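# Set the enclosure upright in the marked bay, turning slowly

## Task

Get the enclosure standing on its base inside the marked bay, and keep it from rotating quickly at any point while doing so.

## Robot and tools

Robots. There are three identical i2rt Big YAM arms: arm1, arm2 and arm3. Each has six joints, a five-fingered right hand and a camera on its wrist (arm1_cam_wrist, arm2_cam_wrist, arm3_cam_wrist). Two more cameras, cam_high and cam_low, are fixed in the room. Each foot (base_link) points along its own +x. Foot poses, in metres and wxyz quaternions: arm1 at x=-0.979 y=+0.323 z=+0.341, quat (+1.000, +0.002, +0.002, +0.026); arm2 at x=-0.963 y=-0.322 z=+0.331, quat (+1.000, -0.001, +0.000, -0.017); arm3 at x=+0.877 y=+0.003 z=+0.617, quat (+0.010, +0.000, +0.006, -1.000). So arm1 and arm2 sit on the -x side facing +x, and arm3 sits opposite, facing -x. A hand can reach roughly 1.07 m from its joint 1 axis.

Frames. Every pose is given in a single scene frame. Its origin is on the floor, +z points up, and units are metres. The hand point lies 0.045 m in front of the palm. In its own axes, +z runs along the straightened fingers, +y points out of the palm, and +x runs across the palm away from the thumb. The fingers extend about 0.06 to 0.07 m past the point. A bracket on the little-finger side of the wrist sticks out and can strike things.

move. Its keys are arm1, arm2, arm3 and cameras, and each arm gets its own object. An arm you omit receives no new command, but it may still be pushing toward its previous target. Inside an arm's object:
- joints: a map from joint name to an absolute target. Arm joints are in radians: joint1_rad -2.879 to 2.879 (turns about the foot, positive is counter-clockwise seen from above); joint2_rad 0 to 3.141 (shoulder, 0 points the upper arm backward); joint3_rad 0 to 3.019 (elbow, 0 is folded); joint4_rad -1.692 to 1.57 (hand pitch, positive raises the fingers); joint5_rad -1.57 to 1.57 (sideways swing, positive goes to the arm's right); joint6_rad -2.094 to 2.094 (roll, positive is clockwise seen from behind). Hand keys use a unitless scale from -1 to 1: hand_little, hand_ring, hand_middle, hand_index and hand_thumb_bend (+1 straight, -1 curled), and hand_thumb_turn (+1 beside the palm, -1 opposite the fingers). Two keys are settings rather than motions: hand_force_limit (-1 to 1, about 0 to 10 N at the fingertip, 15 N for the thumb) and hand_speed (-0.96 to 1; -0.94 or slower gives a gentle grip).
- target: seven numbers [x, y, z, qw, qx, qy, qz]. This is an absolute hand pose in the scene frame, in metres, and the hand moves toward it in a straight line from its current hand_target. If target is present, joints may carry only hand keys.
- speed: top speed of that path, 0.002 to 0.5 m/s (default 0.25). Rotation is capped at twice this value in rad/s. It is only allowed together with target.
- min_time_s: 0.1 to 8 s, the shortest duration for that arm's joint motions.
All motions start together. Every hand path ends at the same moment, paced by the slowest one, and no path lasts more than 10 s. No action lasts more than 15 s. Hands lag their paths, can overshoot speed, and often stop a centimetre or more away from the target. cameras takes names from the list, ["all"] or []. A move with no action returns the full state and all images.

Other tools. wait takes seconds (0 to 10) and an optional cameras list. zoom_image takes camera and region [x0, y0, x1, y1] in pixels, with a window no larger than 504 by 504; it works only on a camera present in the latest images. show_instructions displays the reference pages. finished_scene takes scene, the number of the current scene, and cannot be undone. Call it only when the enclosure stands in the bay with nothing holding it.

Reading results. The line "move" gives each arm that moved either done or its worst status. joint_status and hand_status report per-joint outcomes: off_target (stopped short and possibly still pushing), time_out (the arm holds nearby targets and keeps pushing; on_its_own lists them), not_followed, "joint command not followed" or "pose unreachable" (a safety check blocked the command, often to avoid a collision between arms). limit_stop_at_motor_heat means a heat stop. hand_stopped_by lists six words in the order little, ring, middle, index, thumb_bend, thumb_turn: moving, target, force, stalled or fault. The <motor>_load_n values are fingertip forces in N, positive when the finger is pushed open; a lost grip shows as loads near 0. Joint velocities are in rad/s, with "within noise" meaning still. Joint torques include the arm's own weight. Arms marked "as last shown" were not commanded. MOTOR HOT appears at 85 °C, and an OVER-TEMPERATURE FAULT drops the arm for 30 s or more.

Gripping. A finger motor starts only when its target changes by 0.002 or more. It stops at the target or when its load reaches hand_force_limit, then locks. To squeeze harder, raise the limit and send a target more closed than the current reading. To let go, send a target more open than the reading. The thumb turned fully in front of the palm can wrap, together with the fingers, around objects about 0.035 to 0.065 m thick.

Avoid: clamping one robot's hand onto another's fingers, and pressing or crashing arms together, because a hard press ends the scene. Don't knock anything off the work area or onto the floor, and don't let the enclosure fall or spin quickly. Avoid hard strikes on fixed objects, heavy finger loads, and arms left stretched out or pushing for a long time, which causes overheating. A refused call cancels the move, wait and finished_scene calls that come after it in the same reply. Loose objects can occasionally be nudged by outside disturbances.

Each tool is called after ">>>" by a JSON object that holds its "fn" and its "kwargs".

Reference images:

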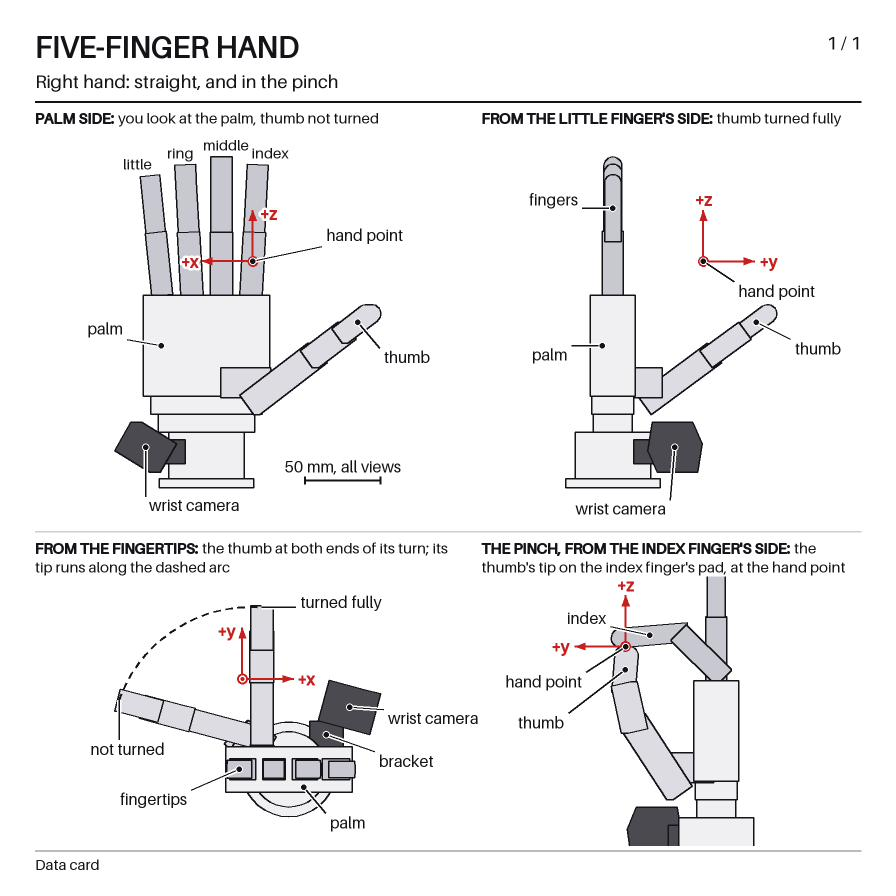

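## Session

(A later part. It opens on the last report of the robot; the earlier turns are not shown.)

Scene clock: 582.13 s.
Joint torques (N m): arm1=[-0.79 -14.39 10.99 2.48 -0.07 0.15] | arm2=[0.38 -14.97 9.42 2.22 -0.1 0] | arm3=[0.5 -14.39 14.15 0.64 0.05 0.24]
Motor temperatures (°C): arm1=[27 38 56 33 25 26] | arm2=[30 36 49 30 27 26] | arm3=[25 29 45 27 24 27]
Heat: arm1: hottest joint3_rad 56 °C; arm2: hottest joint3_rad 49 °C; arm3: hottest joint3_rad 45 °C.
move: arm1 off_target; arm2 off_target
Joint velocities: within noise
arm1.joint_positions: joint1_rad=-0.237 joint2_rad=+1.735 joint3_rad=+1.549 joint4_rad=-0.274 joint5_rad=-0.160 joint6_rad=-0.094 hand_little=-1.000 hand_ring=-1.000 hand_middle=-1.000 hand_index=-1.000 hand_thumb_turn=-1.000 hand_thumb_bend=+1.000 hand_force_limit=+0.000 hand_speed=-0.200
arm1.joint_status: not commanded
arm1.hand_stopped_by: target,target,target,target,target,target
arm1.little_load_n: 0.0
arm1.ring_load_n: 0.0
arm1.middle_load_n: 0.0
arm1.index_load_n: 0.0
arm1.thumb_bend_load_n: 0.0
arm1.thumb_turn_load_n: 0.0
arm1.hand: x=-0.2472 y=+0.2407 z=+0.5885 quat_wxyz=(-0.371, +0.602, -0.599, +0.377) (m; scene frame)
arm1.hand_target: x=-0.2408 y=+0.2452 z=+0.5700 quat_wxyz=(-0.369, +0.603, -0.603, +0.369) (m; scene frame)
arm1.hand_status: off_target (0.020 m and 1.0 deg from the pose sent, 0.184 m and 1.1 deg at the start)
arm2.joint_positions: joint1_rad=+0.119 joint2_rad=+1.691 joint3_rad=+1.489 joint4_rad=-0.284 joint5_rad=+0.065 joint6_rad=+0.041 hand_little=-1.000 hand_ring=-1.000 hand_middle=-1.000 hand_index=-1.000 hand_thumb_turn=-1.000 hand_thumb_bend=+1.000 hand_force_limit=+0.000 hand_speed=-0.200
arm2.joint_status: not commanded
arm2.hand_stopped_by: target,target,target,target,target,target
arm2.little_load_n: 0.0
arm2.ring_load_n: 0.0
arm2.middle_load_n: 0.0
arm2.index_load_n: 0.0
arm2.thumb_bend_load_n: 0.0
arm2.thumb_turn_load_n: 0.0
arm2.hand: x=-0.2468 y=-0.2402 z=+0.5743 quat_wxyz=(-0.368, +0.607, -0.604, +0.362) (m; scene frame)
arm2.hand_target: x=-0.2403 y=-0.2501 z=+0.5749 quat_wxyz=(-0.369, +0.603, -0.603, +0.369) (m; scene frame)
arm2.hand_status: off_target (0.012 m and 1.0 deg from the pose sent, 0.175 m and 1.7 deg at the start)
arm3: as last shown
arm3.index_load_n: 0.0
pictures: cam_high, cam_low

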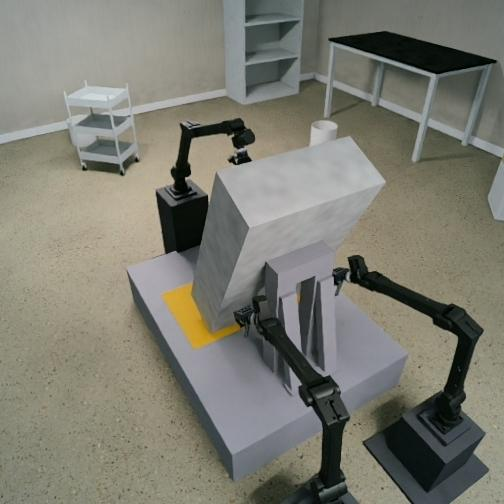

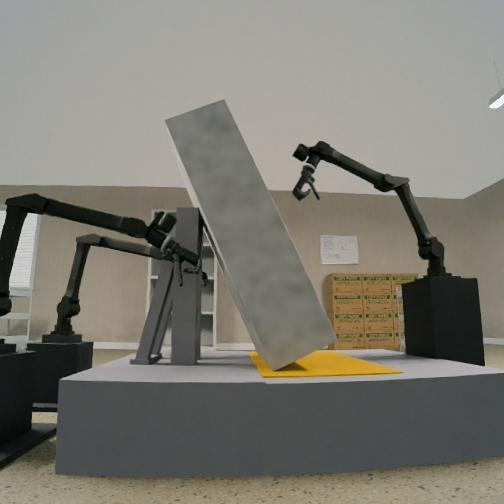

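>>> {"fn": "move", "kwargs": {"arm1": {"target": [-0.165, 0.245, 0.57, 0.3695, -0.6029, 0.6029, -0.3695], "speed": 0.05}, "arm2": {"target": [-0.165, -0.25, 0.57, 0.3695, -0.6029, 0.6029, -0.3695], "speed": 0.05}, "arm3": {"target": [0.16, -0.088, 0.935, 0.183, -0.683, -0.683, 0.183], "speed": 0.1}, "cameras": ["cam_low"]}}

>>> {"fn": "move", "kwargs": {"arm1": {"target": [-0.135, 0.245, 0.578, 0.3589, -0.6093, 0.6093, -0.3589], "speed": 0.03}, "arm2": {"target": [-0.135, -0.25, 0.578, 0.3589, -0.6093, 0.6093, -0.3589], "speed": 0.03}, "cameras": ["cam_low", "cam_high"]}}

>>> {"fn": "zoom_image", "kwargs": {"camera": "cam_low", "region": [120, 80, 350, 380]}}

Scene clock: 599.40 s.
Joint torques (N m): arm1=[-1.26 -16.5 16.02 1.54 0.05 0.15] | arm2=[0.32 -17.03 12.97 1.18 -0.11 0] | arm3=[0.21 -15.27 13.45 0.7 -0.04 0.18]
Motor temperatures (°C): arm1=[27 40 54 33 25 26] | arm2=[30 35 48 30 27 26] | arm3=[25 30 46 27 24 27]
Heat: arm1: hottest joint3_rad 54 °C; arm2: hottest joint3_rad 48 °C; arm3: hottest joint3_rad 46 °C.
move: arm1 off_target; arm2 off_target; arm3 off_target
Joint velocities: within noise
arm1.joint_positions: joint1_rad=-0.218 joint2_rad=+1.921 joint3_rad=+1.780 joint4_rad=-0.334 joint5_rad=-0.142 joint6_rad=-0.084 hand_little=-1.000 hand_ring=-1.000 hand_middle=-1.000 hand_index=-1.000 hand_thumb_turn=-1.000 hand_thumb_bend=+1.000 hand_force_limit=+0.000 hand_speed=-0.200
arm1.joint_status: not commanded
arm1.hand_stopped_by: target,target,target,target,target,target
arm1.little_load_n: 0.0
arm1.ring_load_n: 0.0
arm1.middle_load_n: 0.0
arm1.index_load_n: 0.0
arm1.thumb_bend_load_n: 0.0
arm1.thumb_turn_load_n: 0.0
arm1.hand: x=-0.1815 y=+0.2414 z=+0.5715 quat_wxyz=(-0.367, +0.604, -0.603, +0.371) (m; scene frame)
arm1.hand_target: x=-0.1661 y=+0.2451 z=+0.5699 quat_wxyz=(-0.370, +0.603, -0.603, +0.370) (m; scene frame)
arm1.hand_status: off_target (0.017 m and 0.4 deg from the pose sent, 0.084 m and 1.0 deg at the start)
arm2.joint_positions: joint1_rad=+0.111 joint2_rad=+1.877 joint3_rad=+1.710 joint4_rad=-0.324 joint5_rad=+0.058 joint6_rad=+0.037 hand_little=-1.000 hand_ring=-1.000 hand_middle=-1.000 hand_index=-1.000 hand_thumb_turn=-1.000 hand_thumb_bend=+1.000 hand_force_limit=+0.000 hand_speed=-0.200
arm2.joint_status: not commanded
arm2.hand_stopped_by: target,target,target,target,target,target
arm2.little_load_n: 0.0
arm2.ring_load_n: 0.0
arm2.middle_load_n: 0.0
arm2.index_load_n: 0.5
arm2.thumb_bend_load_n: 0.0
arm2.thumb_turn_load_n: 0.0
arm2.hand: x=-0.1788 y=-0.2397 z=+0.5590 quat_wxyz=(-0.366, +0.608, -0.605, +0.361) (m; scene frame)
arm2.hand_target: x=-0.1660 y=-0.2503 z=+0.5699 quat_wxyz=(-0.370, +0.603, -0.603, +0.370) (m; scene frame)
arm2.hand_status: off_target (0.020 m and 1.2 deg from the pose sent, 0.082 m and 1.0 deg at the start)
arm3.joint_positions: joint1_rad=+0.059 joint2_rad=+2.173 joint3_rad=+2.687 joint4_rad=-1.543 joint5_rad=+0.031 joint6_rad=+0.065 hand_little=-1.000 hand_ring=-1.000 hand_middle=-1.000 hand_index=-1.000 hand_thumb_turn=-1.000 hand_thumb_bend=+1.000 hand_force_limit=+0.000 hand_speed=-0.200
arm3.joint_status: not commanded
arm3.hand_stopped_by: target,target,target,target,target,target
arm3.little_load_n: 0.0
arm3.ring_load_n: 0.0
arm3.middle_load_n: 0.0
arm3.index_load_n: 0.0
arm3.thumb_bend_load_n: 0.0
arm3.thumb_turn_load_n: 0.0
arm3.hand: x=+0.1675 y=-0.0855 z=+0.9470 quat_wxyz=(+0.190, -0.678, -0.684, +0.188) (m; scene frame)
arm3.hand_target: x=+0.1606 y=-0.0879 z=+0.9346 quat_wxyz=(+0.184, -0.683, -0.683, +0.184) (m; scene frame)
arm3.hand_status: off_target (0.014 m and 1.2 deg from the pose sent, 0.053 m and 0.8 deg at the start)
pictures: cam_low

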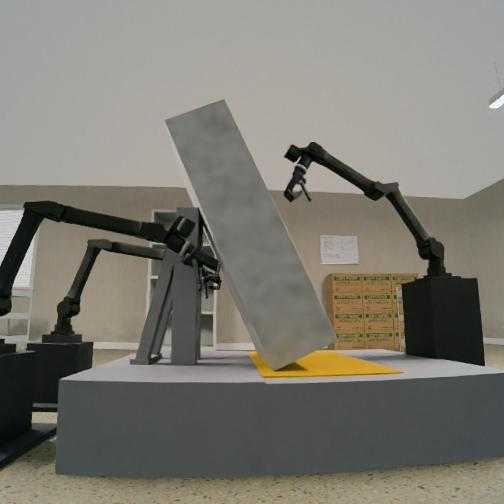

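Scene clock: 601.20 s.
Joint torques (N m): arm1=[-0.62 -18.14 17.78 2.26 -0.21 -0.04] | arm2=[0.21 -18.37 15.16 2.25 -0.16 -0.01] | arm3=[0.15 -16.09 13.53 0.66 -0.04 0.18]
Motor temperatures (°C): arm1=[27 40 54 33 25 26] | arm2=[30 35 48 30 27 26] | arm3=[25 30 46 27 24 27]
Heat: arm1: hottest joint3_rad 54 °C; arm2: hottest joint3_rad 48 °C; arm3: hottest joint3_rad 46 °C.
move: arm1 off_target; arm2 off_target
Joint velocities: within noise
arm1.joint_positions: joint1_rad=-0.213 joint2_rad=+2.021 joint3_rad=+1.955 joint4_rad=-0.484 joint5_rad=-0.129 joint6_rad=-0.073 hand_little=-1.000 hand_ring=-1.000 hand_middle=-1.000 hand_index=-1.000 hand_thumb_turn=-1.000 hand_thumb_bend=+1.000 hand_force_limit=+0.000 hand_speed=-0.200
arm1.joint_status: not commanded
arm1.hand_stopped_by: target,target,target,target,target,target
arm1.little_load_n: 0.0
arm1.ring_load_n: 0.0
arm1.middle_load_n: 0.0
arm1.index_load_n: 0.0
arm1.thumb_bend_load_n: 0.0
arm1.thumb_turn_load_n: 0.0
arm1.hand: x=-0.1596 y=+0.2402 z=+0.5641 quat_wxyz=(-0.346, +0.611, -0.622, +0.345) (m; scene frame)
arm1.hand_target: x=-0.1376 y=+0.2455 z=+0.5779 quat_wxyz=(-0.359, +0.609, -0.609, +0.359) (m; scene frame)
arm1.hand_status: off_target (0.029 m and 2.6 deg from the pose sent, 0.047 m and 1.9 deg at the start)
arm2.joint_positions: joint1_rad=+0.109 joint2_rad=+1.968 joint3_rad=+1.867 joint4_rad=-0.476 joint5_rad=+0.056 joint6_rad=+0.038 hand_little=-1.000 hand_ring=-1.000 hand_middle=-1.000 hand_index=-1.000 hand_thumb_turn=-1.000 hand_thumb_bend=+1.000 hand_force_limit=+0.000 hand_speed=-0.200
arm2.joint_status: not commanded
arm2.hand_stopped_by: target,target,target,target,target,target
arm2.little_load_n: 0.0
arm2.ring_load_n: 0.0
arm2.middle_load_n: 0.0
arm2.index_load_n: 0.0
arm2.thumb_bend_load_n: 0.0
arm2.thumb_turn_load_n: 0.0
arm2.hand: x=-0.1613 y=-0.2391 z=+0.5489 quat_wxyz=(-0.339, +0.624, -0.619, +0.336) (m; scene frame)
arm2.hand_target: x=-0.1386 y=-0.2505 z=+0.5785 quat_wxyz=(-0.359, +0.609, -0.609, +0.360) (m; scene frame)
arm2.hand_status: off_target (0.041 m and 4.0 deg from the pose sent, 0.049 m and 1.0 deg at the start)
arm3: as last shown
arm3.joint_positions: joint1_rad=+0.059 joint2_rad=+2.174 joint3_rad=+2.687 joint4_rad=-1.544 joint5_rad=+0.031 joint6_rad=+0.065 hand_little=-1.000 hand_ring=-1.000 hand_middle=-1.000 hand_index=-1.000 hand_thumb_turn=-1.000 hand_thumb_bend=+1.000 hand_force_limit=+0.000 hand_speed=-0.200
arm3.hand: x=+0.1674 y=-0.0855 z=+0.9463 quat_wxyz=(+0.190, -0.678, -0.685, +0.188) (m; scene frame)
arm3.hand_target: x=+0.1606 y=-0.0879 z=+0.9349 quat_wxyz=(+0.184, -0.683, -0.683, +0.184) (m; scene frame)
pictures: cam_high, cam_low

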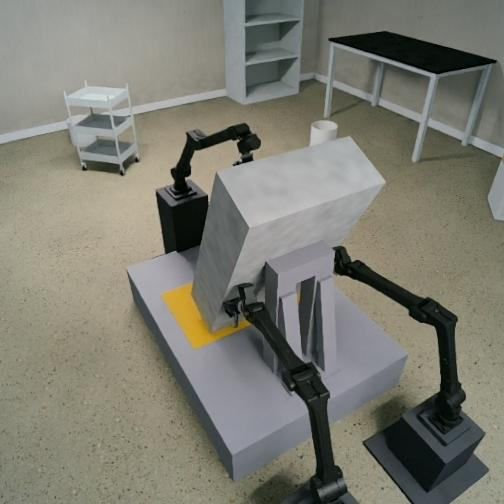

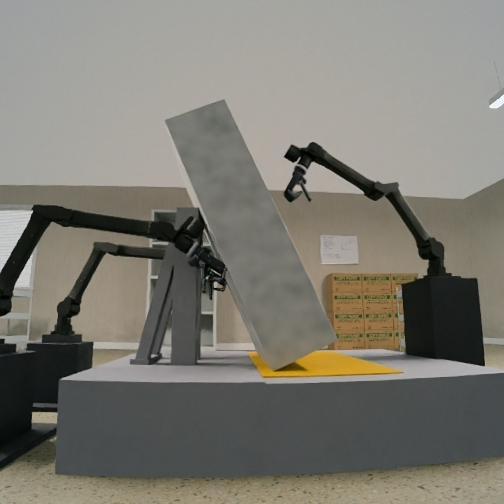

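Scaled by 1.680 from the camera's 504x504 image, which has a finer 720x720 frame.

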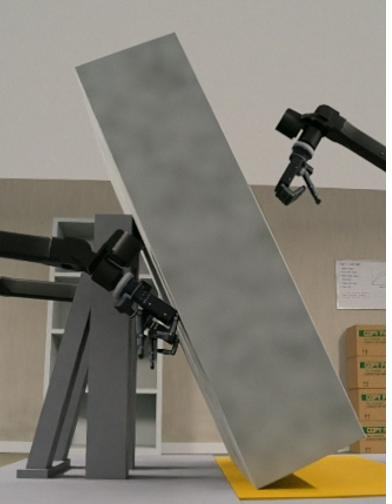

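>>> {"fn": "move", "kwargs": {"arm1": {"target": [-0.115, 0.245, 0.59, 0.3482, -0.6155, 0.6155, -0.3482], "speed": 0.03}, "arm2": {"target": [-0.115, -0.25, 0.6, 0.3482, -0.6155, 0.6155, -0.3482], "speed": 0.03}, "cameras": ["cam_low"]}}

>>> {"fn": "zoom_image", "kwargs": {"camera": "cam_low", "region": [120, 80, 350, 380]}}

Scene clock: 613.60 s.
Joint torques (N m): arm1=[-0.38 -16.15 22.28 2.48 -0.17 0.02] | arm2=[0.03 -16.85 20.66 2.32 -0.1 0] | arm3=[0.44 -16.03 13.59 0.73 -0.06 0.18]
Motor temperatures (°C): arm1=[27 40 56 33 25 26] | arm2=[30 37 52 30 27 26] | arm3=[25 32 48 26 24 27]
Heat: arm1: hottest joint3_rad 56 °C; arm2: hottest joint3_rad 52 °C; arm3: hottest joint3_rad 48 °C.
move: arm1 off_target; arm2 off_target
Joint velocities: within noise
arm1.joint_positions: joint1_rad=-0.211 joint2_rad=+2.074 joint3_rad=+2.071 joint4_rad=-0.622 joint5_rad=-0.123 joint6_rad=-0.070 hand_little=-1.000 hand_ring=-1.000 hand_middle=-1.000 hand_index=-1.000 hand_thumb_turn=-1.000 hand_thumb_bend=+1.000 hand_force_limit=+0.000 hand_speed=-0.200
arm1.joint_status: not commanded
arm1.hand_stopped_by: target,target,target,target,target,target
arm1.little_load_n: 0.0
arm1.ring_load_n: 0.0
arm1.middle_load_n: 0.0
arm1.index_load_n: 0.0
arm1.thumb_bend_load_n: 0.0
arm1.thumb_turn_load_n: 0.0
arm1.hand: x=-0.1572 y=+0.2398 z=+0.5617 quat_wxyz=(-0.326, +0.620, -0.638, +0.320) (m; scene frame)
arm1.hand_target: x=-0.1226 y=+0.2462 z=+0.5901 quat_wxyz=(-0.350, +0.614, -0.615, +0.350) (m; scene frame)
arm1.hand_status: off_target (0.051 m and 4.9 deg from the pose sent, 0.052 m and 1.0 deg at the start)
arm2.joint_positions: joint1_rad=+0.109 joint2_rad=+2.005 joint3_rad=+1.975 joint4_rad=-0.622 joint5_rad=+0.052 joint6_rad=+0.037 hand_little=-1.000 hand_ring=-1.000 hand_middle=-1.000 hand_index=-1.000 hand_thumb_turn=-1.000 hand_thumb_bend=+1.000 hand_force_limit=+0.000 hand_speed=-0.200
arm2.joint_status: not commanded
arm2.hand_stopped_by: target,target,target,target,target,target
arm2.little_load_n: 0.0
arm2.ring_load_n: 0.0
arm2.middle_load_n: 0.0
arm2.index_load_n: 0.0
arm2.thumb_bend_load_n: 0.0
arm2.thumb_turn_load_n: 0.0
arm2.hand: x=-0.1632 y=-0.2391 z=+0.5542 quat_wxyz=(-0.314, +0.637, -0.630, +0.313) (m; scene frame)
arm2.hand_target: x=-0.1252 y=-0.2514 z=+0.6009 quat_wxyz=(-0.349, +0.614, -0.615, +0.350) (m; scene frame)
arm2.hand_status: off_target (0.067 m and 6.3 deg from the pose sent, 0.070 m and 2.1 deg at the start)
arm3: as last shown
pictures: cam_low

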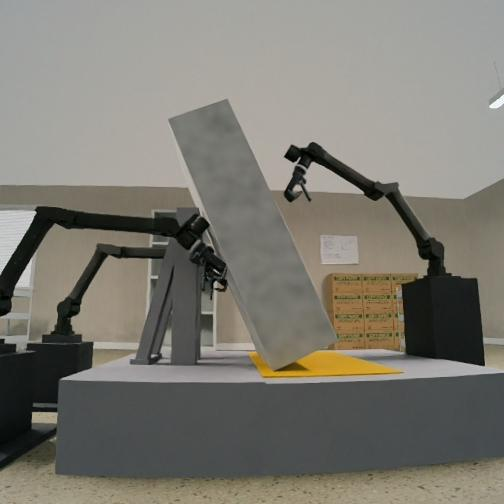

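Scaled by 1.680 from the camera's 504x504 image, which has a finer 720x720 frame.

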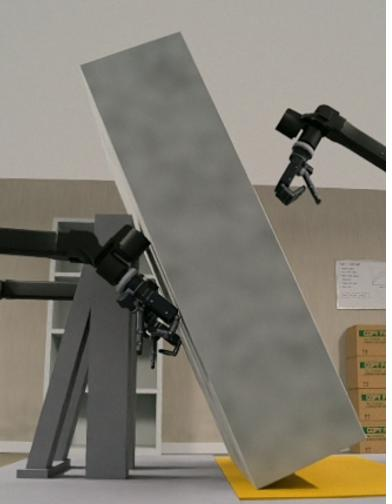

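>>> {"fn": "move", "kwargs": {"arm1": {"target": [-0.09, 0.245, 0.605, 0.3482, -0.6155, 0.6155, -0.3482], "speed": 0.03}, "arm2": {"target": [-0.09, -0.25, 0.612, 0.3482, -0.6155, 0.6155, -0.3482], "speed": 0.03}, "cameras": ["cam_low"]}}

>>> {"fn": "zoom_image", "kwargs": {"camera": "cam_low", "region": [120, 80, 350, 380]}}

Scene clock: 636.13 s.
Joint torques (N m): arm1=[-0.56 -17.67 21.72 4.52 -0.08 -0.05] | arm2=[0.15 -18.08 19.7 4.34 0.02 -0.13] | arm3=[0.38 -16.09 13.56 0.69 -0.05 0.18]
Motor temperatures (°C): arm1=[27 39 65 33 25 26] | arm2=[30 39 63 30 27 26] | arm3=[25 33 50 26 24 27]
Heat: arm1: hottest joint3_rad 65 °C; arm2: hottest joint3_rad 63 °C; arm3: hottest joint3_rad 50 °C.
move: arm1 off_target; arm2 off_target
Joint velocities: within noise
arm1.joint_positions: joint1_rad=-0.208 joint2_rad=+2.174 joint3_rad=+2.289 joint4_rad=-0.791 joint5_rad=-0.118 joint6_rad=-0.070 hand_little=-1.000 hand_ring=-1.000 hand_middle=-1.000 hand_index=-1.000 hand_thumb_turn=-1.000 hand_thumb_bend=+1.000 hand_force_limit=+0.000 hand_speed=-0.200
arm1.joint_status: not commanded
arm1.hand_stopped_by: target,target,target,target,target,target
arm1.little_load_n: 0.0
arm1.ring_load_n: 0.0
arm1.middle_load_n: 0.0
arm1.index_load_n: 0.0
arm1.thumb_bend_load_n: 0.0
arm1.thumb_turn_load_n: 0.0
arm1.hand: x=-0.1415 y=+0.2395 z=+0.5719 quat_wxyz=(-0.311, +0.627, -0.647, +0.302) (m; scene frame)
arm1.hand_target: x=-0.1013 y=+0.2466 z=+0.6062 quat_wxyz=(-0.349, +0.614, -0.615, +0.349) (m; scene frame)
arm1.hand_status: off_target (0.061 m and 7.8 deg from the pose sent, 0.080 m and 4.9 deg at the start)
arm2.joint_positions: joint1_rad=+0.106 joint2_rad=+2.098 joint3_rad=+2.171 joint4_rad=-0.766 joint5_rad=+0.049 joint6_rad=+0.051 hand_little=-1.000 hand_ring=-1.000 hand_middle=-1.000 hand_index=-1.000 hand_thumb_turn=-1.000 hand_thumb_bend=+1.000 hand_force_limit=+0.000 hand_speed=-0.200
arm2.joint_status: not commanded
arm2.hand_stopped_by: target,target,target,target,target,target
arm2.little_load_n: 0.0
arm2.ring_load_n: 0.0
arm2.middle_load_n: 0.0
arm2.index_load_n: 0.0
arm2.thumb_bend_load_n: 0.0
arm2.thumb_turn_load_n: 0.0
arm2.hand: x=-0.1441 y=-0.2389 z=+0.5650 quat_wxyz=(-0.303, +0.639, -0.641, +0.299) (m; scene frame)
arm2.hand_target: x=-0.1027 y=-0.2515 z=+0.6136 quat_wxyz=(-0.348, +0.614, -0.615, +0.350) (m; scene frame)
arm2.hand_status: off_target (0.072 m and 8.6 deg from the pose sent, 0.094 m and 6.4 deg at the start)
arm3: as last shown
arm3.little_load_n: 0.5
arm3.thumb_bend_load_n: 0.5
pictures: cam_low

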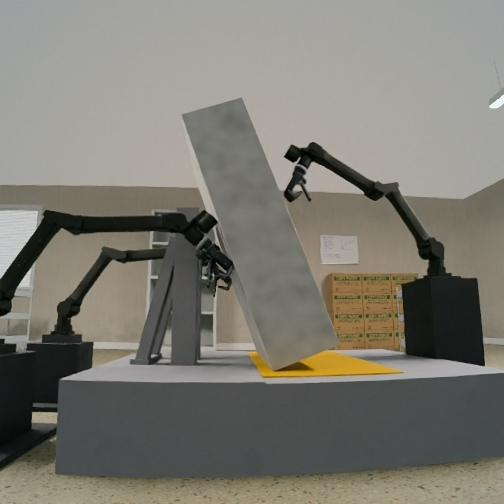

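Scaled by 1.680 from the camera's 504x504 image, which has a finer 720x720 frame.

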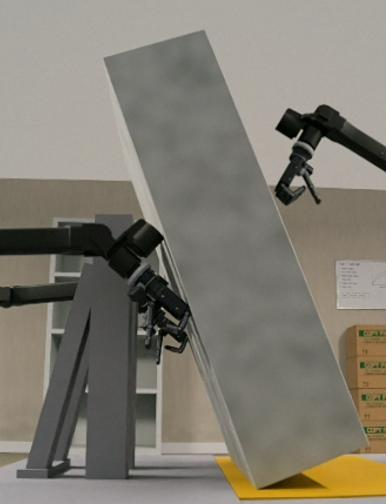

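>>> {"fn": "move", "kwargs": {"arm1": {"target": [-0.07, 0.24, 0.61, 0.3482, -0.6155, 0.6155, -0.3482], "speed": 0.04}, "arm2": {"target": [-0.07, -0.25, 0.62, 0.3482, -0.6155, 0.6155, -0.3482], "speed": 0.04}, "arm3": {"target": [0.14, -0.088, 0.89, 0.183, -0.683, -0.683, 0.183], "speed": 0.1}, "cameras": ["cam_low"]}}

>>> {"fn": "zoom_image", "kwargs": {"camera": "cam_low", "region": [120, 80, 350, 380]}}

Scene clock: 656.37 s.
Joint torques (N m): arm1=[-1.67 -20.07 19.34 3.74 -0.11 -0.13] | arm2=[0.26 -22.12 16.17 3.86 -0.2 -0.24] | arm3=[0.26 -16.73 10.18 2.77 -0.03 0.04]
Motor temperatures (°C): arm1=[27 42 73 33 25 26] | arm2=[30 38 70 30 27 26] | arm3=[25 34 50 26 24 27]
Heat: arm1: hottest joint3_rad 73 °C; arm2: hottest joint3_rad 70 °C; arm3: hottest joint3_rad 50 °C.
move: arm1 off_target; arm2 off_target; arm3 off_target
Joint velocities: within noise
arm1.joint_positions: joint1_rad=-0.202 joint2_rad=+2.362 joint3_rad=+2.641 joint4_rad=-0.922 joint5_rad=-0.119 joint6_rad=-0.061 hand_little=-1.000 hand_ring=-1.000 hand_middle=-1.000 hand_index=-1.000 hand_thumb_turn=-1.000 hand_thumb_bend=+1.000 hand_force_limit=+0.000 hand_speed=-0.200
arm1.joint_status: not commanded
arm1.hand_stopped_by: target,target,target,target,target,target
arm1.little_load_n: 0.5
arm1.ring_load_n: 0.0
arm1.middle_load_n: 0.0
arm1.index_load_n: 0.0
arm1.thumb_bend_load_n: 0.0
arm1.thumb_turn_load_n: 0.0
arm1.hand: x=-0.1003 y=+0.2385 z=+0.5840 quat_wxyz=(-0.323, +0.622, -0.642, +0.312) (m; scene frame)
arm1.hand_target: x=-0.0763 y=+0.2409 z=+0.6106 quat_wxyz=(-0.350, +0.614, -0.615, +0.351) (m; scene frame)
arm1.hand_status: off_target (0.040 m and 6.0 deg from the pose sent, 0.081 m and 7.8 deg at the start)
arm2.joint_positions: joint1_rad=+0.103 joint2_rad=+2.257 joint3_rad=+2.466 joint4_rad=-0.874 joint5_rad=+0.054 joint6_rad=+0.063 hand_little=-1.000 hand_ring=-1.000 hand_middle=-1.000 hand_index=-1.000 hand_thumb_turn=-1.000 hand_thumb_bend=+1.000 hand_force_limit=+0.000 hand_speed=-0.200
arm2.joint_status: not commanded
arm2.hand_stopped_by: target,target,target,target,target,target
arm2.little_load_n: 0.0
arm2.ring_load_n: 0.0
arm2.middle_load_n: 0.0
arm2.index_load_n: 0.0
arm2.thumb_bend_load_n: 0.0
arm2.thumb_turn_load_n: 0.0
arm2.hand: x=-0.1018 y=-0.2380 z=+0.5777 quat_wxyz=(-0.312, +0.630, -0.642, +0.307) (m; scene frame)
arm2.hand_target: x=-0.0773 y=-0.2507 z=+0.6210 quat_wxyz=(-0.348, +0.614, -0.615, +0.350) (m; scene frame)
arm2.hand_status: off_target (0.054 m and 7.2 deg from the pose sent, 0.093 m and 8.7 deg at the start)
arm3.joint_positions: joint1_rad=+0.060 joint2_rad=+2.173 joint3_rad=+2.587 joint4_rad=-1.459 joint5_rad=+0.030 joint6_rad=+0.077 hand_little=-1.000 hand_ring=-1.000 hand_middle=-1.000 hand_index=-1.000 hand_thumb_turn=-1.000 hand_thumb_bend=+1.000 hand_force_limit=+0.000 hand_speed=-0.200
arm3.joint_status: not commanded
arm3.hand_stopped_by: target,target,target,target,target,target
arm3.little_load_n: 0.0
arm3.ring_load_n: 0.5
arm3.middle_load_n: 0.0
arm3.index_load_n: 0.0
arm3.thumb_bend_load_n: 0.0
arm3.thumb_turn_load_n: 0.0
arm3.hand: x=+0.1543 y=-0.0873 z=+0.9120 quat_wxyz=(+0.184, -0.684, -0.682, +0.184) (m; scene frame)
arm3.hand_target: x=+0.1412 y=-0.0880 z=+0.8900 quat_wxyz=(+0.183, -0.683, -0.683, +0.183) (m; scene frame)
arm3.hand_status: off_target (0.026 m and 0.2 deg from the pose sent, 0.063 m and 1.1 deg at the start)
pictures: cam_low

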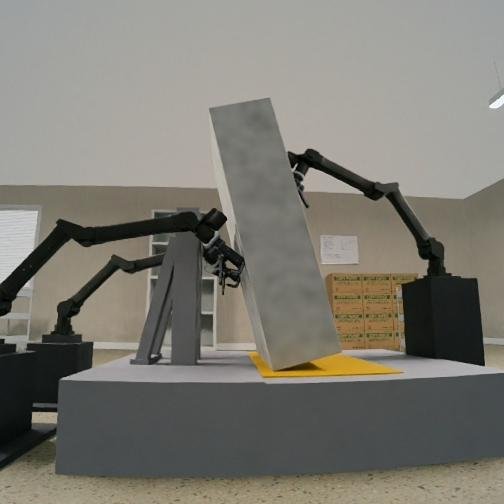

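Scaled by 1.680 from the camera's 504x504 image, which has a finer 720x720 frame.

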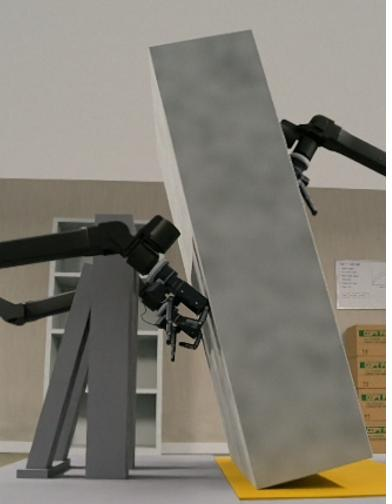

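>>> {"fn": "move", "kwargs": {"arm3": {"target": [0.175, -0.088, 0.885, 0.183, -0.683, -0.683, 0.183], "speed": 0.03}, "cameras": ["cam_low"]}}

>>> {"fn": "zoom_image", "kwargs": {"camera": "cam_low", "region": [120, 80, 350, 380]}}

Scene clock: 667.17 s.
Joint torques (N m): arm1=[-1.44 -21.42 18.09 3.96 -0.11 -0.1] | arm2=[0.26 -22.83 15.19 3.86 -0.2 -0.22] | arm3=[0.56 -18.9 10.71 2.07 0.05 0.07]
Motor temperatures (°C): arm1=[26 42 76 33 25 26] | arm2=[30 40 67 30 27 26] | arm3=[25 34 48 27 24 27]
Heat: arm1: hottest joint3_rad 76 °C; arm2: hottest joint3_rad 67 °C; arm3: hottest joint3_rad 48 °C.
move: arm3 done
Joint velocities: within noise
arm1, arm2: as last shown
arm1.joint_positions: joint1_rad=-0.202 joint2_rad=+2.371 joint3_rad=+2.656 joint4_rad=-0.923 joint5_rad=-0.119 joint6_rad=-0.061 hand_little=-1.000 hand_ring=-1.000 hand_middle=-1.000 hand_index=-1.000 hand_thumb_turn=-1.000 hand_thumb_bend=+1.000 hand_force_limit=+0.000 hand_speed=-0.200
arm1.little_load_n: 0.0
arm1.hand: x=-0.0978 y=+0.2381 z=+0.5839 quat_wxyz=(-0.324, +0.621, -0.641, +0.313) (m; scene frame)
arm1.hand_target: x=-0.0763 y=+0.2407 z=+0.6102 quat_wxyz=(-0.350, +0.614, -0.615, +0.351) (m; scene frame)
arm2.joint_positions: joint1_rad=+0.103 joint2_rad=+2.265 joint3_rad=+2.477 joint4_rad=-0.874 joint5_rad=+0.054 joint6_rad=+0.060 hand_little=-1.000 hand_ring=-1.000 hand_middle=-1.000 hand_index=-1.000 hand_thumb_turn=-1.000 hand_thumb_bend=+1.000 hand_force_limit=+0.000 hand_speed=-0.200
arm2.hand: x=-0.0994 y=-0.2383 z=+0.5778 quat_wxyz=(-0.313, +0.630, -0.641, +0.308) (m; scene frame)
arm2.hand_target: x=-0.0773 y=-0.2509 z=+0.6210 quat_wxyz=(-0.348, +0.614, -0.615, +0.350) (m; scene frame)
arm3.joint_positions: joint1_rad=+0.060 joint2_rad=+2.042 joint3_rad=+2.281 joint4_rad=-1.309 joint5_rad=+0.030 joint6_rad=+0.077 hand_little=-1.000 hand_ring=-1.000 hand_middle=-1.000 hand_index=-1.000 hand_thumb_turn=-1.000 hand_thumb_bend=+1.000 hand_force_limit=+0.000 hand_speed=-0.200
arm3.joint_status: not commanded
arm3.hand_stopped_by: target,target,target,target,target,target
arm3.little_load_n: 0.0
arm3.ring_load_n: 0.0
arm3.middle_load_n: 0.0
arm3.index_load_n: 0.0
arm3.thumb_bend_load_n: 0.0
arm3.thumb_turn_load_n: 0.0
arm3.hand: x=+0.1775 y=-0.0850 z=+0.8798 quat_wxyz=(+0.176, -0.686, -0.684, +0.175) (m; scene frame)
arm3.hand_target: x=+0.1751 y=-0.0881 z=+0.8851 quat_wxyz=(+0.183, -0.683, -0.683, +0.183) (m; scene frame)
arm3.hand_status: done (0.006 m and 1.3 deg from the pose sent, 0.034 m and 0.2 deg at the start)
pictures: cam_low

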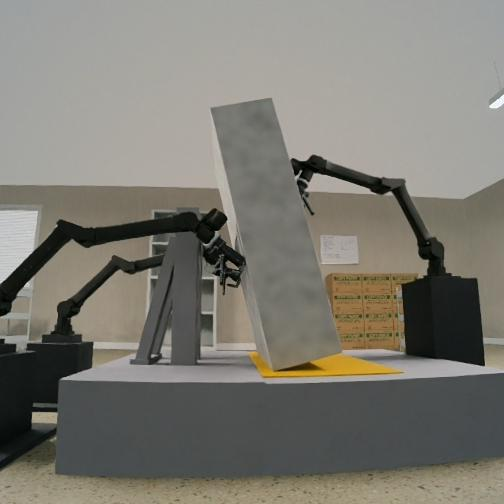

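Scaled by 1.680 from the camera's 504x504 image, which has a finer 720x720 frame.

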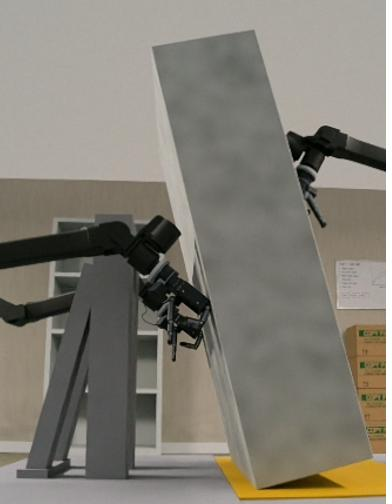

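>>> {"fn": "move", "kwargs": {"arm1": {"target": [-0.05, 0.24, 0.612, 0.3482, -0.6155, 0.6155, -0.3482], "speed": 0.03}, "arm2": {"target": [-0.05, -0.25, 0.62, 0.3482, -0.6155, 0.6155, -0.3482], "speed": 0.03}, "cameras": ["cam_low"]}}

>>> {"fn": "zoom_image", "kwargs": {"camera": "cam_low", "region": [120, 80, 350, 380]}}

Scene clock: 678.70 s.
Joint torques (N m): arm1=[-1.73 -22.01 17.43 3.59 -0.09 -0.1] | arm2=[0.32 -23.77 14.86 4.14 -0.26 -0.21] | arm3=[0.03 -15.5 13.64 5.22 0.03 -0.22]
Motor temperatures (°C): arm1=[26 43 74 33 25 26] | arm2=[30 39 64 30 27 26] | arm3=[25 35 47 27 24 27]
Heat: arm1: hottest joint3_rad 74 °C; arm2: hottest joint3_rad 64 °C; arm3: hottest joint3_rad 47 °C.
move: arm1 off_target; arm2 off_target
Joint velocities: arm1=[within noise] | arm2=[0.005 0.005 -0.002 -0.046 0.037 -0.022] | arm3=[within noise]
arm1.joint_positions: joint1_rad=-0.198 joint2_rad=+2.484 joint3_rad=+2.851 joint4_rad=-0.939 joint5_rad=-0.111 joint6_rad=-0.053 hand_little=-1.000 hand_ring=-1.000 hand_middle=-1.000 hand_index=-1.000 hand_thumb_turn=-1.000 hand_thumb_bend=+1.000 hand_force_limit=+0.000 hand_speed=-0.200
arm1.joint_status: not commanded
arm1.hand_stopped_by: target,target,target,target,target,target
arm1.little_load_n: 0.0
arm1.ring_load_n: 0.0
arm1.middle_load_n: 0.0
arm1.index_load_n: 0.0
arm1.thumb_bend_load_n: 0.0
arm1.thumb_turn_load_n: 0.0
arm1.hand: x=-0.0724 y=+0.2370 z=+0.5879 quat_wxyz=(-0.341, +0.610, -0.631, +0.337) (m; scene frame)
arm1.hand_target: x=-0.0556 y=+0.2408 z=+0.6119 quat_wxyz=(-0.365, +0.601, -0.608, +0.370) (m; scene frame)
arm1.hand_status: off_target (0.033 m and 2.5 deg from the pose sent, 0.055 m and 5.7 deg at the start; a joint's target at an end of its range on 56 of 83 steps)
arm2.joint_positions: joint1_rad=+0.101 joint2_rad=+2.444 joint3_rad=+2.820 joint4_rad=-1.029 joint5_rad=+0.054 joint6_rad=+0.059 hand_little=-1.000 hand_ring=-1.000 hand_middle=-1.000 hand_index=-1.000 hand_thumb_turn=-1.000 hand_thumb_bend=+1.000 hand_force_limit=+0.000 hand_speed=-0.200
arm2.joint_status: not commanded
arm2.hand_stopped_by: target,target,target,target,target,target
arm2.little_load_n: 0.0
arm2.ring_load_n: 0.0
arm2.middle_load_n: 0.0
arm2.index_load_n: 0.0
arm2.thumb_bend_load_n: 0.0
arm2.thumb_turn_load_n: 0.0
arm2.hand: x=-0.0761 y=-0.2385 z=+0.5825 quat_wxyz=(-0.316, +0.628, -0.639, +0.311) (m; scene frame)
arm2.hand_target: x=-0.0567 y=-0.2508 z=+0.6203 quat_wxyz=(-0.351, +0.612, -0.614, +0.353) (m; scene frame)
arm2.hand_status: off_target (0.047 m and 6.4 deg from the pose sent, 0.066 m and 6.9 deg at the start)
arm3: as last shown
arm3.joint_positions: joint1_rad=+0.064 joint2_rad=+2.005 joint3_rad=+2.245 joint4_rad=-1.380 joint5_rad=+0.030 joint6_rad=+0.106 hand_little=-1.000 hand_ring=-1.000 hand_middle=-1.000 hand_index=-1.000 hand_thumb_turn=-1.000 hand_thumb_bend=+1.000 hand_force_limit=+0.000 hand_speed=-0.200
arm3.hand: x=+0.2071 y=-0.0875 z=+0.8843 quat_wxyz=(+0.152, -0.700, -0.681, +0.152) (m; scene frame)
arm3.hand_target: x=+0.1751 y=-0.0880 z=+0.8851 quat_wxyz=(+0.183, -0.683, -0.683, +0.183) (m; scene frame)
pictures: cam_low

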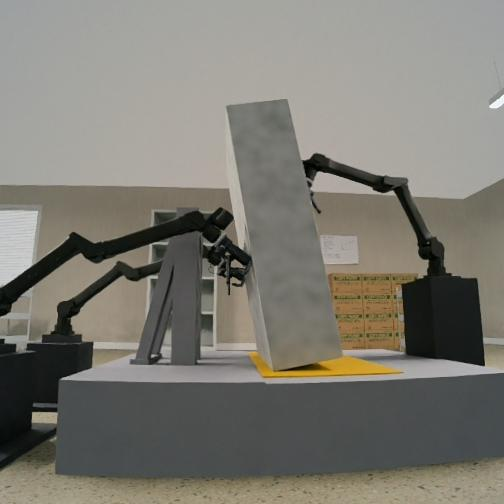

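Scaled by 1.680 from the camera's 504x504 image, which has a finer 720x720 frame.

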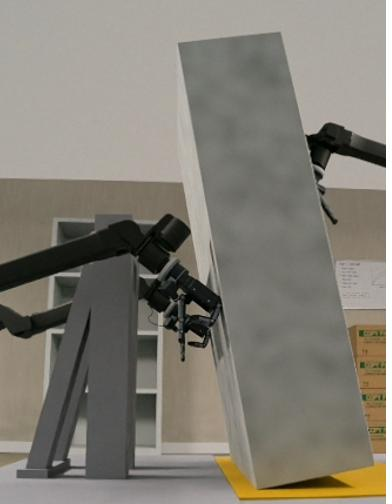

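>>> {"fn": "move", "kwargs": {"arm3": {"target": [0.205, -0.088, 0.885, 0.183, -0.683, -0.683, 0.183], "speed": 0.03}, "cameras": ["cam_low"]}}

>>> {"fn": "zoom_image", "kwargs": {"camera": "cam_low", "region": [120, 80, 350, 380]}}

Scene clock: 693.67 s.
Joint torques (N m): arm1=[-0.44 -21.89 14.93 2.37 -0.09 -0.03] | arm2=[0.32 -24.53 12.03 2.11 -0.1 0] | arm3=[-0.21 -14.21 12.89 5.75 0.12 -0.18]
Motor temperatures (°C): arm1=[26 43 72 33 25 26] | arm2=[30 42 66 30 27 26] | arm3=[25 34 47 27 24 27]
Heat: arm1: hottest joint3_rad 72 °C; arm2: hottest joint3_rad 66 °C; arm3: hottest joint3_rad 47 °C.
move: arm3 off_target
Joint velocities: within noise
arm1, arm2: as last shown
arm1.joint_positions: joint1_rad=-0.198 joint2_rad=+2.484 joint3_rad=+2.878 joint4_rad=-0.905 joint5_rad=-0.110 joint6_rad=-0.055 hand_little=-1.000 hand_ring=-1.000 hand_middle=-1.000 hand_index=-1.000 hand_thumb_turn=-1.000 hand_thumb_bend=+1.000 hand_force_limit=+0.000 hand_speed=-0.200
arm1.hand: x=-0.0647 y=+0.2356 z=+0.6095 quat_wxyz=(-0.356, +0.601, -0.619, +0.358) (m; scene frame)
arm1.hand_target: x=-0.0555 y=+0.2408 z=+0.6120 quat_wxyz=(-0.365, +0.601, -0.608, +0.370) (m; scene frame)
arm2.joint_positions: joint1_rad=+0.101 joint2_rad=+2.454 joint3_rad=+2.854 joint4_rad=-0.980 joint5_rad=+0.050 joint6_rad=+0.036 hand_little=-1.000 hand_ring=-1.000 hand_middle=-1.000 hand_index=-1.000 hand_thumb_turn=-1.000 hand_thumb_bend=+1.000 hand_force_limit=+0.000 hand_speed=-0.200
arm2.middle_load_n: 0.5
arm2.hand: x=-0.0635 y=-0.2382 z=+0.6006 quat_wxyz=(-0.338, +0.623, -0.621, +0.335) (m; scene frame)
arm2.hand_target: x=-0.0567 y=-0.2507 z=+0.6203 quat_wxyz=(-0.351, +0.613, -0.614, +0.353) (m; scene frame)
arm3.joint_positions: joint1_rad=+0.071 joint2_rad=+1.888 joint3_rad=+2.076 joint4_rad=-1.329 joint5_rad=+0.031 joint6_rad=+0.106 hand_little=-1.000 hand_ring=-1.000 hand_middle=-1.000 hand_index=-1.000 hand_thumb_turn=-1.000 hand_thumb_bend=+1.000 hand_force_limit=+0.000 hand_speed=-0.200
arm3.joint_status: not commanded
arm3.hand_stopped_by: target,target,target,target,target,target
arm3.little_load_n: 0.0
arm3.ring_load_n: 0.0
arm3.middle_load_n: 0.0
arm3.index_load_n: 0.0
arm3.thumb_bend_load_n: 0.0
arm3.thumb_turn_load_n: 0.0
arm3.hand: x=+0.2421 y=-0.0887 z=+0.8880 quat_wxyz=(+0.151, -0.698, -0.684, +0.151) (m; scene frame)
arm3.hand_target: x=+0.2079 y=-0.0876 z=+0.8861 quat_wxyz=(+0.183, -0.684, -0.683, +0.182) (m; scene frame)
arm3.hand_status: off_target (0.037 m and 5.5 deg from the pose sent, 0.002 m and 5.4 deg at the start)
pictures: cam_low

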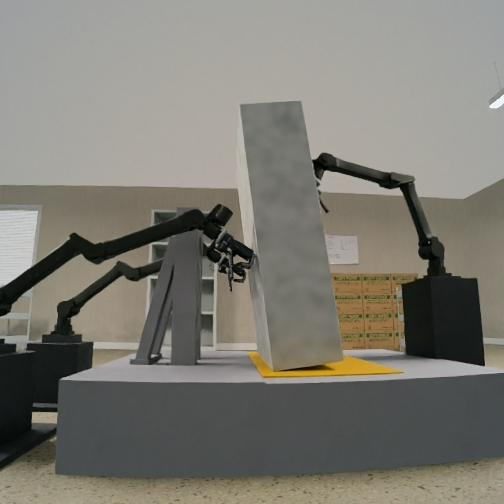

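Scaled by 1.680 from the camera's 504x504 image, which has a finer 720x720 frame.

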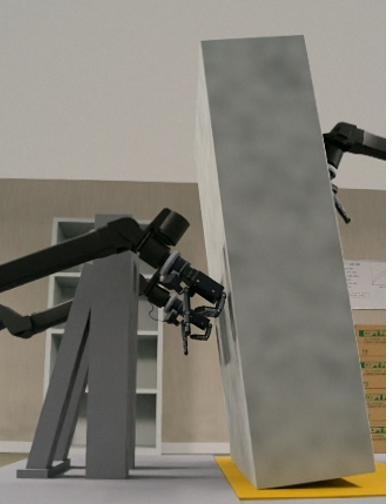

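>>> {"fn": "move", "kwargs": {"arm1": {"target": [-0.14, 0.245, 0.6, 0.3482, -0.6155, 0.6155, -0.3482], "speed": 0.06}, "arm2": {"target": [-0.14, -0.25, 0.6, 0.3482, -0.6155, 0.6155, -0.3482], "speed": 0.06}, "arm3": {"target": [0.235, -0.088, 0.885, 0.183, -0.683, -0.683, 0.183], "speed": 0.03}, "cameras": ["cam_low"]}}

>>> {"fn": "zoom_image", "kwargs": {"camera": "cam_low", "region": [120, 80, 350, 380]}}

Scene clock: 703.40 s.
Joint torques (N m): arm1=[-1.61 -21.25 10.26 2.14 -0.18 -0.02] | arm2=[0.91 -22.48 9.05 2.14 0.03 0.04] | arm3=[-0.73 -9.99 13.19 5.16 0.04 -0.11]
Motor temperatures (°C): arm1=[26 43 70 33 25 26] | arm2=[30 42 63 30 27 26] | arm3=[25 34 47 28 24 27]
Heat: arm1: hottest joint3_rad 70 °C; arm2: hottest joint3_rad 63 °C; arm3: hottest joint3_rad 47 °C.
move: arm1 done; arm2 off_target; arm3 off_target
Joint velocities: within noise
arm1.joint_positions: joint1_rad=-0.198 joint2_rad=+2.094 joint3_rad=+2.150 joint4_rad=-0.619 joint5_rad=-0.124 joint6_rad=-0.072 hand_little=-1.000 hand_ring=-1.000 hand_middle=-1.000 hand_index=-1.000 hand_thumb_turn=-1.000 hand_thumb_bend=+1.000 hand_force_limit=+0.000 hand_speed=-0.200
arm1.joint_status: not commanded
arm1.hand_stopped_by: target,target,target,target,target,target
arm1.little_load_n: 0.0
arm1.ring_load_n: 0.0
arm1.middle_load_n: 0.0
arm1.index_load_n: 0.0
arm1.thumb_bend_load_n: 0.0
arm1.thumb_turn_load_n: 0.0
arm1.hand: x=-0.1386 y=+0.2481 z=+0.5902 quat_wxyz=(-0.344, +0.617, -0.622, +0.339) (m; scene frame)
arm1.hand_target: x=-0.1400 y=+0.2451 z=+0.5999 quat_wxyz=(-0.348, +0.616, -0.616, +0.348) (m; scene frame)
arm1.hand_status: done (0.010 m and 1.3 deg from the pose sent, 0.077 m and 2.3 deg at the start)
arm2.joint_positions: joint1_rad=+0.101 joint2_rad=+2.022 joint3_rad=+2.040 joint4_rad=-0.594 joint5_rad=+0.050 joint6_rad=+0.035 hand_little=-1.000 hand_ring=-1.000 hand_middle=-1.000 hand_index=-1.000 hand_thumb_turn=-1.000 hand_thumb_bend=+1.000 hand_force_limit=+0.000 hand_speed=-0.200
arm2.joint_status: not commanded
arm2.hand_stopped_by: target,target,target,target,target,target
arm2.little_load_n: 0.0
arm2.ring_load_n: 0.0
arm2.middle_load_n: 0.0
arm2.index_load_n: 0.0
arm2.thumb_bend_load_n: 0.0
arm2.thumb_turn_load_n: 0.0
arm2.hand: x=-0.1419 y=-0.2436 z=+0.5822 quat_wxyz=(-0.338, +0.623, -0.620, +0.336) (m; scene frame)
arm2.hand_target: x=-0.1403 y=-0.2501 z=+0.5999 quat_wxyz=(-0.348, +0.615, -0.616, +0.348) (m; scene frame)
arm2.hand_status: off_target (0.019 m and 2.0 deg from the pose sent, 0.077 m and 2.2 deg at the start)
arm3.joint_positions: joint1_rad=+0.083 joint2_rad=+1.749 joint3_rad=+1.920 joint4_rad=-1.262 joint5_rad=+0.035 joint6_rad=+0.102 hand_little=-1.000 hand_ring=-1.000 hand_middle=-1.000 hand_index=-1.000 hand_thumb_turn=-1.000 hand_thumb_bend=+1.000 hand_force_limit=+0.000 hand_speed=-0.200
arm3.joint_status: not commanded
arm3.hand_stopped_by: target,target,target,target,target,target
arm3.little_load_n: 0.0
arm3.ring_load_n: 0.0
arm3.middle_load_n: 0.0
arm3.index_load_n: 0.0
arm3.thumb_bend_load_n: 0.0
arm3.thumb_turn_load_n: 0.0
arm3.hand: x=+0.2770 y=-0.0923 z=+0.9069 quat_wxyz=(+0.167, -0.688, -0.685, +0.170) (m; scene frame)
arm3.hand_target: x=+0.2394 y=-0.0872 z=+0.8850 quat_wxyz=(+0.183, -0.683, -0.683, +0.182) (m; scene frame)
arm3.hand_status: off_target (0.048 m and 2.5 deg from the pose sent, 0.008 m and 5.5 deg at the start)
pictures: cam_low

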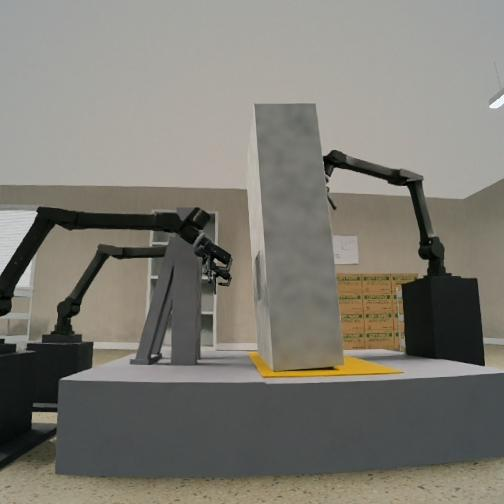

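Scaled by 1.680 from the camera's 504x504 image, which has a finer 720x720 frame.

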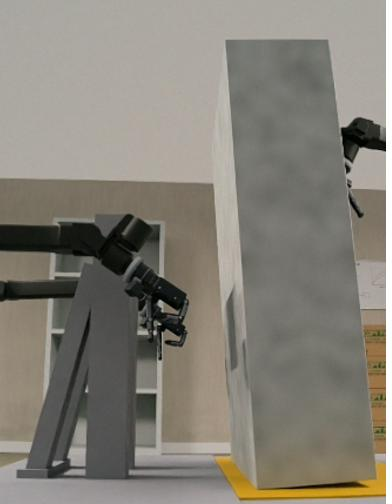

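>>> {"fn": "move", "kwargs": {"arm3": {"target": [0.29, -0.088, 0.89, 0.183, -0.683, -0.683, 0.183], "speed": 0.02}, "cameras": ["cam_low", "cam_high"]}}

>>> {"fn": "zoom_image", "kwargs": {"camera": "cam_low", "region": [120, 80, 350, 380]}}

Scene clock: 712.93 s.
Joint torques (N m): arm1=[-2.32 -22.24 10.52 2.36 -0.19 -0.09] | arm2=[0.91 -22.48 9.02 2.13 0.03 0.04] | arm3=[-0.85 -8.47 14.91 5.2 0.05 -0.03]
Motor temperatures (°C): arm1=[26 47 66 33 25 26] | arm2=[30 41 60 30 27 26] | arm3=[25 33 47 28 24 27]
Heat: arm1: hottest joint3_rad 66 °C; arm2: hottest joint3_rad 60 °C; arm3: hottest joint3_rad 47 °C.
move: arm3 off_target
Joint velocities: within noise
arm1, arm2: as last shown
arm1.thumb_bend_load_n: -0.5
arm1.hand_target: x=-0.1400 y=+0.2451 z=+0.6000 quat_wxyz=(-0.348, +0.615, -0.616, +0.348) (m; scene frame)
arm3.joint_positions: joint1_rad=+0.096 joint2_rad=+1.602 joint3_rad=+1.708 joint4_rad=-1.229 joint5_rad=+0.039 joint6_rad=+0.102 hand_little=-1.000 hand_ring=-1.000 hand_middle=-1.000 hand_index=-1.000 hand_thumb_turn=-1.000 hand_thumb_bend=+1.000 hand_force_limit=+0.000 hand_speed=-0.200
arm3.joint_status: not commanded
arm3.hand_stopped_by: target,target,target,target,target,target
arm3.little_load_n: 0.0
arm3.ring_load_n: 0.0
arm3.middle_load_n: 0.5
arm3.index_load_n: 0.0
arm3.thumb_bend_load_n: 0.0
arm3.thumb_turn_load_n: 0.0
arm3.hand: x=+0.3369 y=-0.0918 z=+0.8958 quat_wxyz=(+0.158, -0.687, -0.692, +0.157) (m; scene frame)
arm3.hand_target: x=+0.2943 y=-0.0870 z=+0.8905 quat_wxyz=(+0.183, -0.683, -0.683, +0.183) (m; scene frame)
arm3.hand_status: off_target (0.047 m and 4.2 deg from the pose sent, 0.022 m and 2.5 deg at the start)
pictures: cam_high, cam_low

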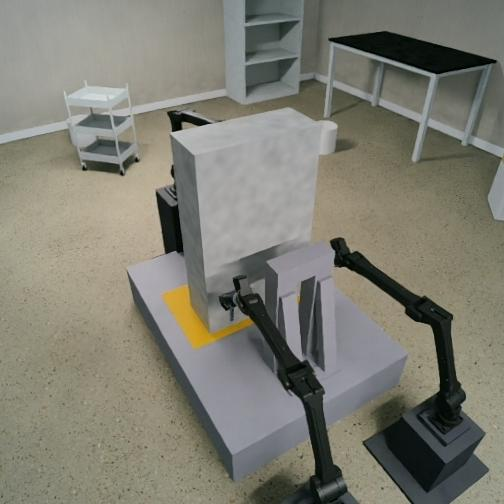

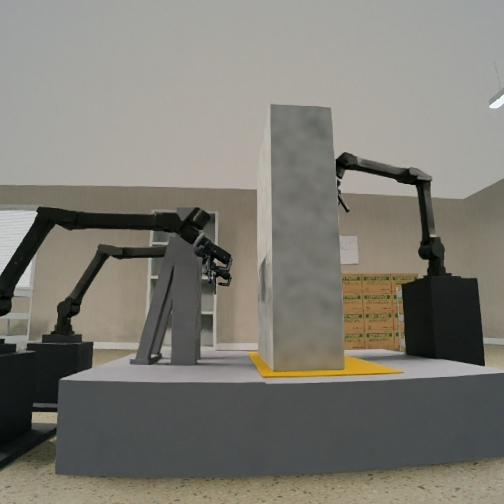

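Scaled by 1.680 from the camera's 504x504 image, which has a finer 720x720 frame.

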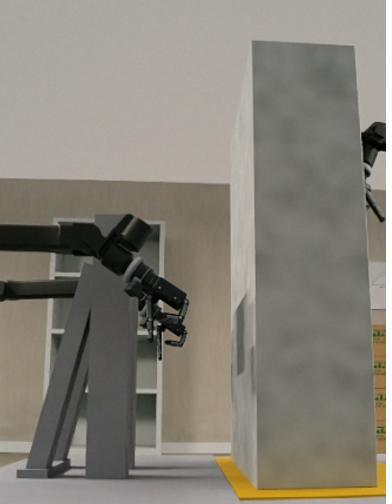

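>>> {"fn": "move", "kwargs": {"arm3": {"target": [0.34, -0.088, 0.89, 0.183, -0.683, -0.683, 0.183], "speed": 0.02}, "cameras": ["cam_low", "cam_high", "arm3_cam_wrist"]}}

>>> {"fn": "zoom_image", "kwargs": {"camera": "cam_low", "region": [120, 80, 350, 380]}}

Scene clock: 722.07 s.
Joint torques (N m): arm1=[-2.14 -21.83 10.41 2.22 -0.25 -0.1] | arm2=[0.91 -22.48 9.02 2.14 0.03 0.04] | arm3=[-0.15 -12.86 10.77 2.04 0.06 0.08]
Motor temperatures (°C): arm1=[26 49 63 33 25 26] | arm2=[30 40 57 30 27 26] | arm3=[25 32 48 28 24 27]
Heat: arm1: hottest joint3_rad 63 °C; arm2: hottest joint3_rad 57 °C; arm3: hottest joint3_rad 48 °C.
move: arm3 done
Joint velocities: within noise
arm1, arm2: as last shown
arm1.thumb_bend_load_n: 0.0
arm3.joint_positions: joint1_rad=+0.096 joint2_rad=+1.549 joint3_rad=+1.607 joint4_rad=-1.132 joint5_rad=+0.043 joint6_rad=+0.102 hand_little=-1.000 hand_ring=-1.000 hand_middle=-1.000 hand_index=-1.000 hand_thumb_turn=-1.000 hand_thumb_bend=+1.000 hand_force_limit=+0.000 hand_speed=-0.200
arm3.joint_status: not commanded
arm3.hand_stopped_by: target,target,target,target,target,target
arm3.little_load_n: 0.0
arm3.ring_load_n: 0.0
arm3.middle_load_n: 0.0
arm3.index_load_n: 0.0
arm3.thumb_bend_load_n: 0.0
arm3.thumb_turn_load_n: 0.0
arm3.hand: x=+0.3424 y=-0.0903 z=+0.8847 quat_wxyz=(+0.174, -0.683, -0.687, +0.175) (m; scene frame)
arm3.hand_target: x=+0.3401 y=-0.0880 z=+0.8900 quat_wxyz=(+0.183, -0.683, -0.683, +0.183) (m; scene frame)
arm3.hand_status: done (0.006 m and 1.5 deg from the pose sent, 0.008 m and 4.2 deg at the start)
pictures: arm3_cam_wrist, cam_high, cam_low
camera_calibration:
arm3_cam_wrist: T_world_to_cam=[[0.845676, 0.291311, -0.447181, 0.133177], [0.453673, -0.833697, 0.31485, -0.506495], [-0.281094, -0.469135, -0.837197, 0.912294], [0, 0, 0, 1]] pos_world=[0.373599, -0.0330706, 0.982794]

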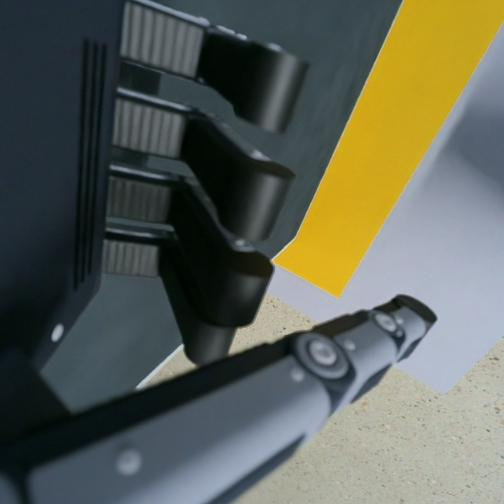

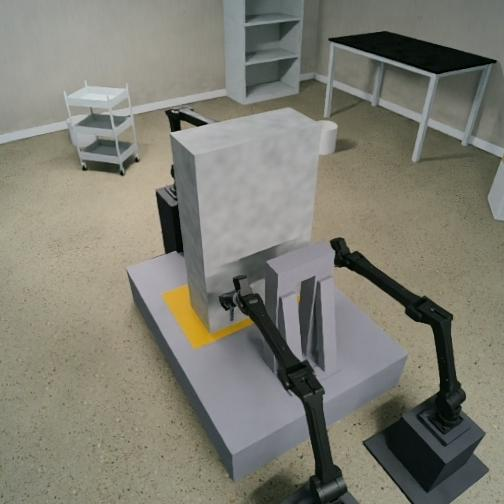

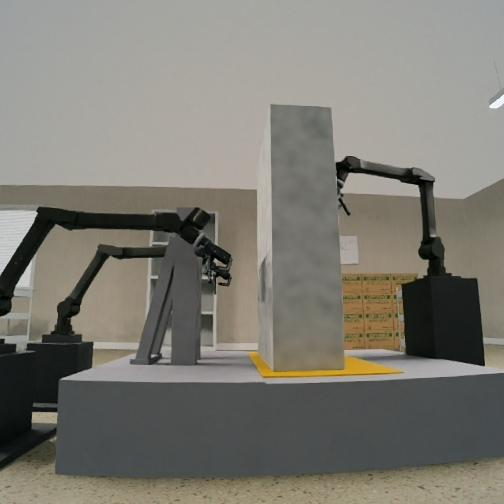

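Scaled by 1.680 from the camera's 504x504 image, which has a finer 720x720 frame.

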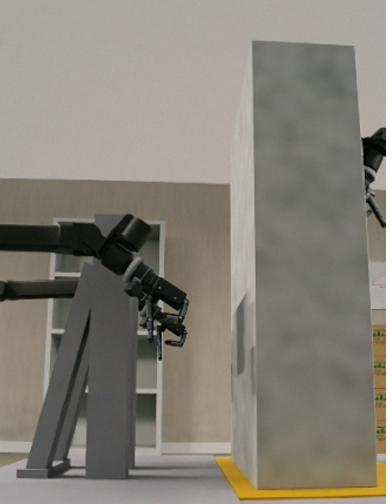

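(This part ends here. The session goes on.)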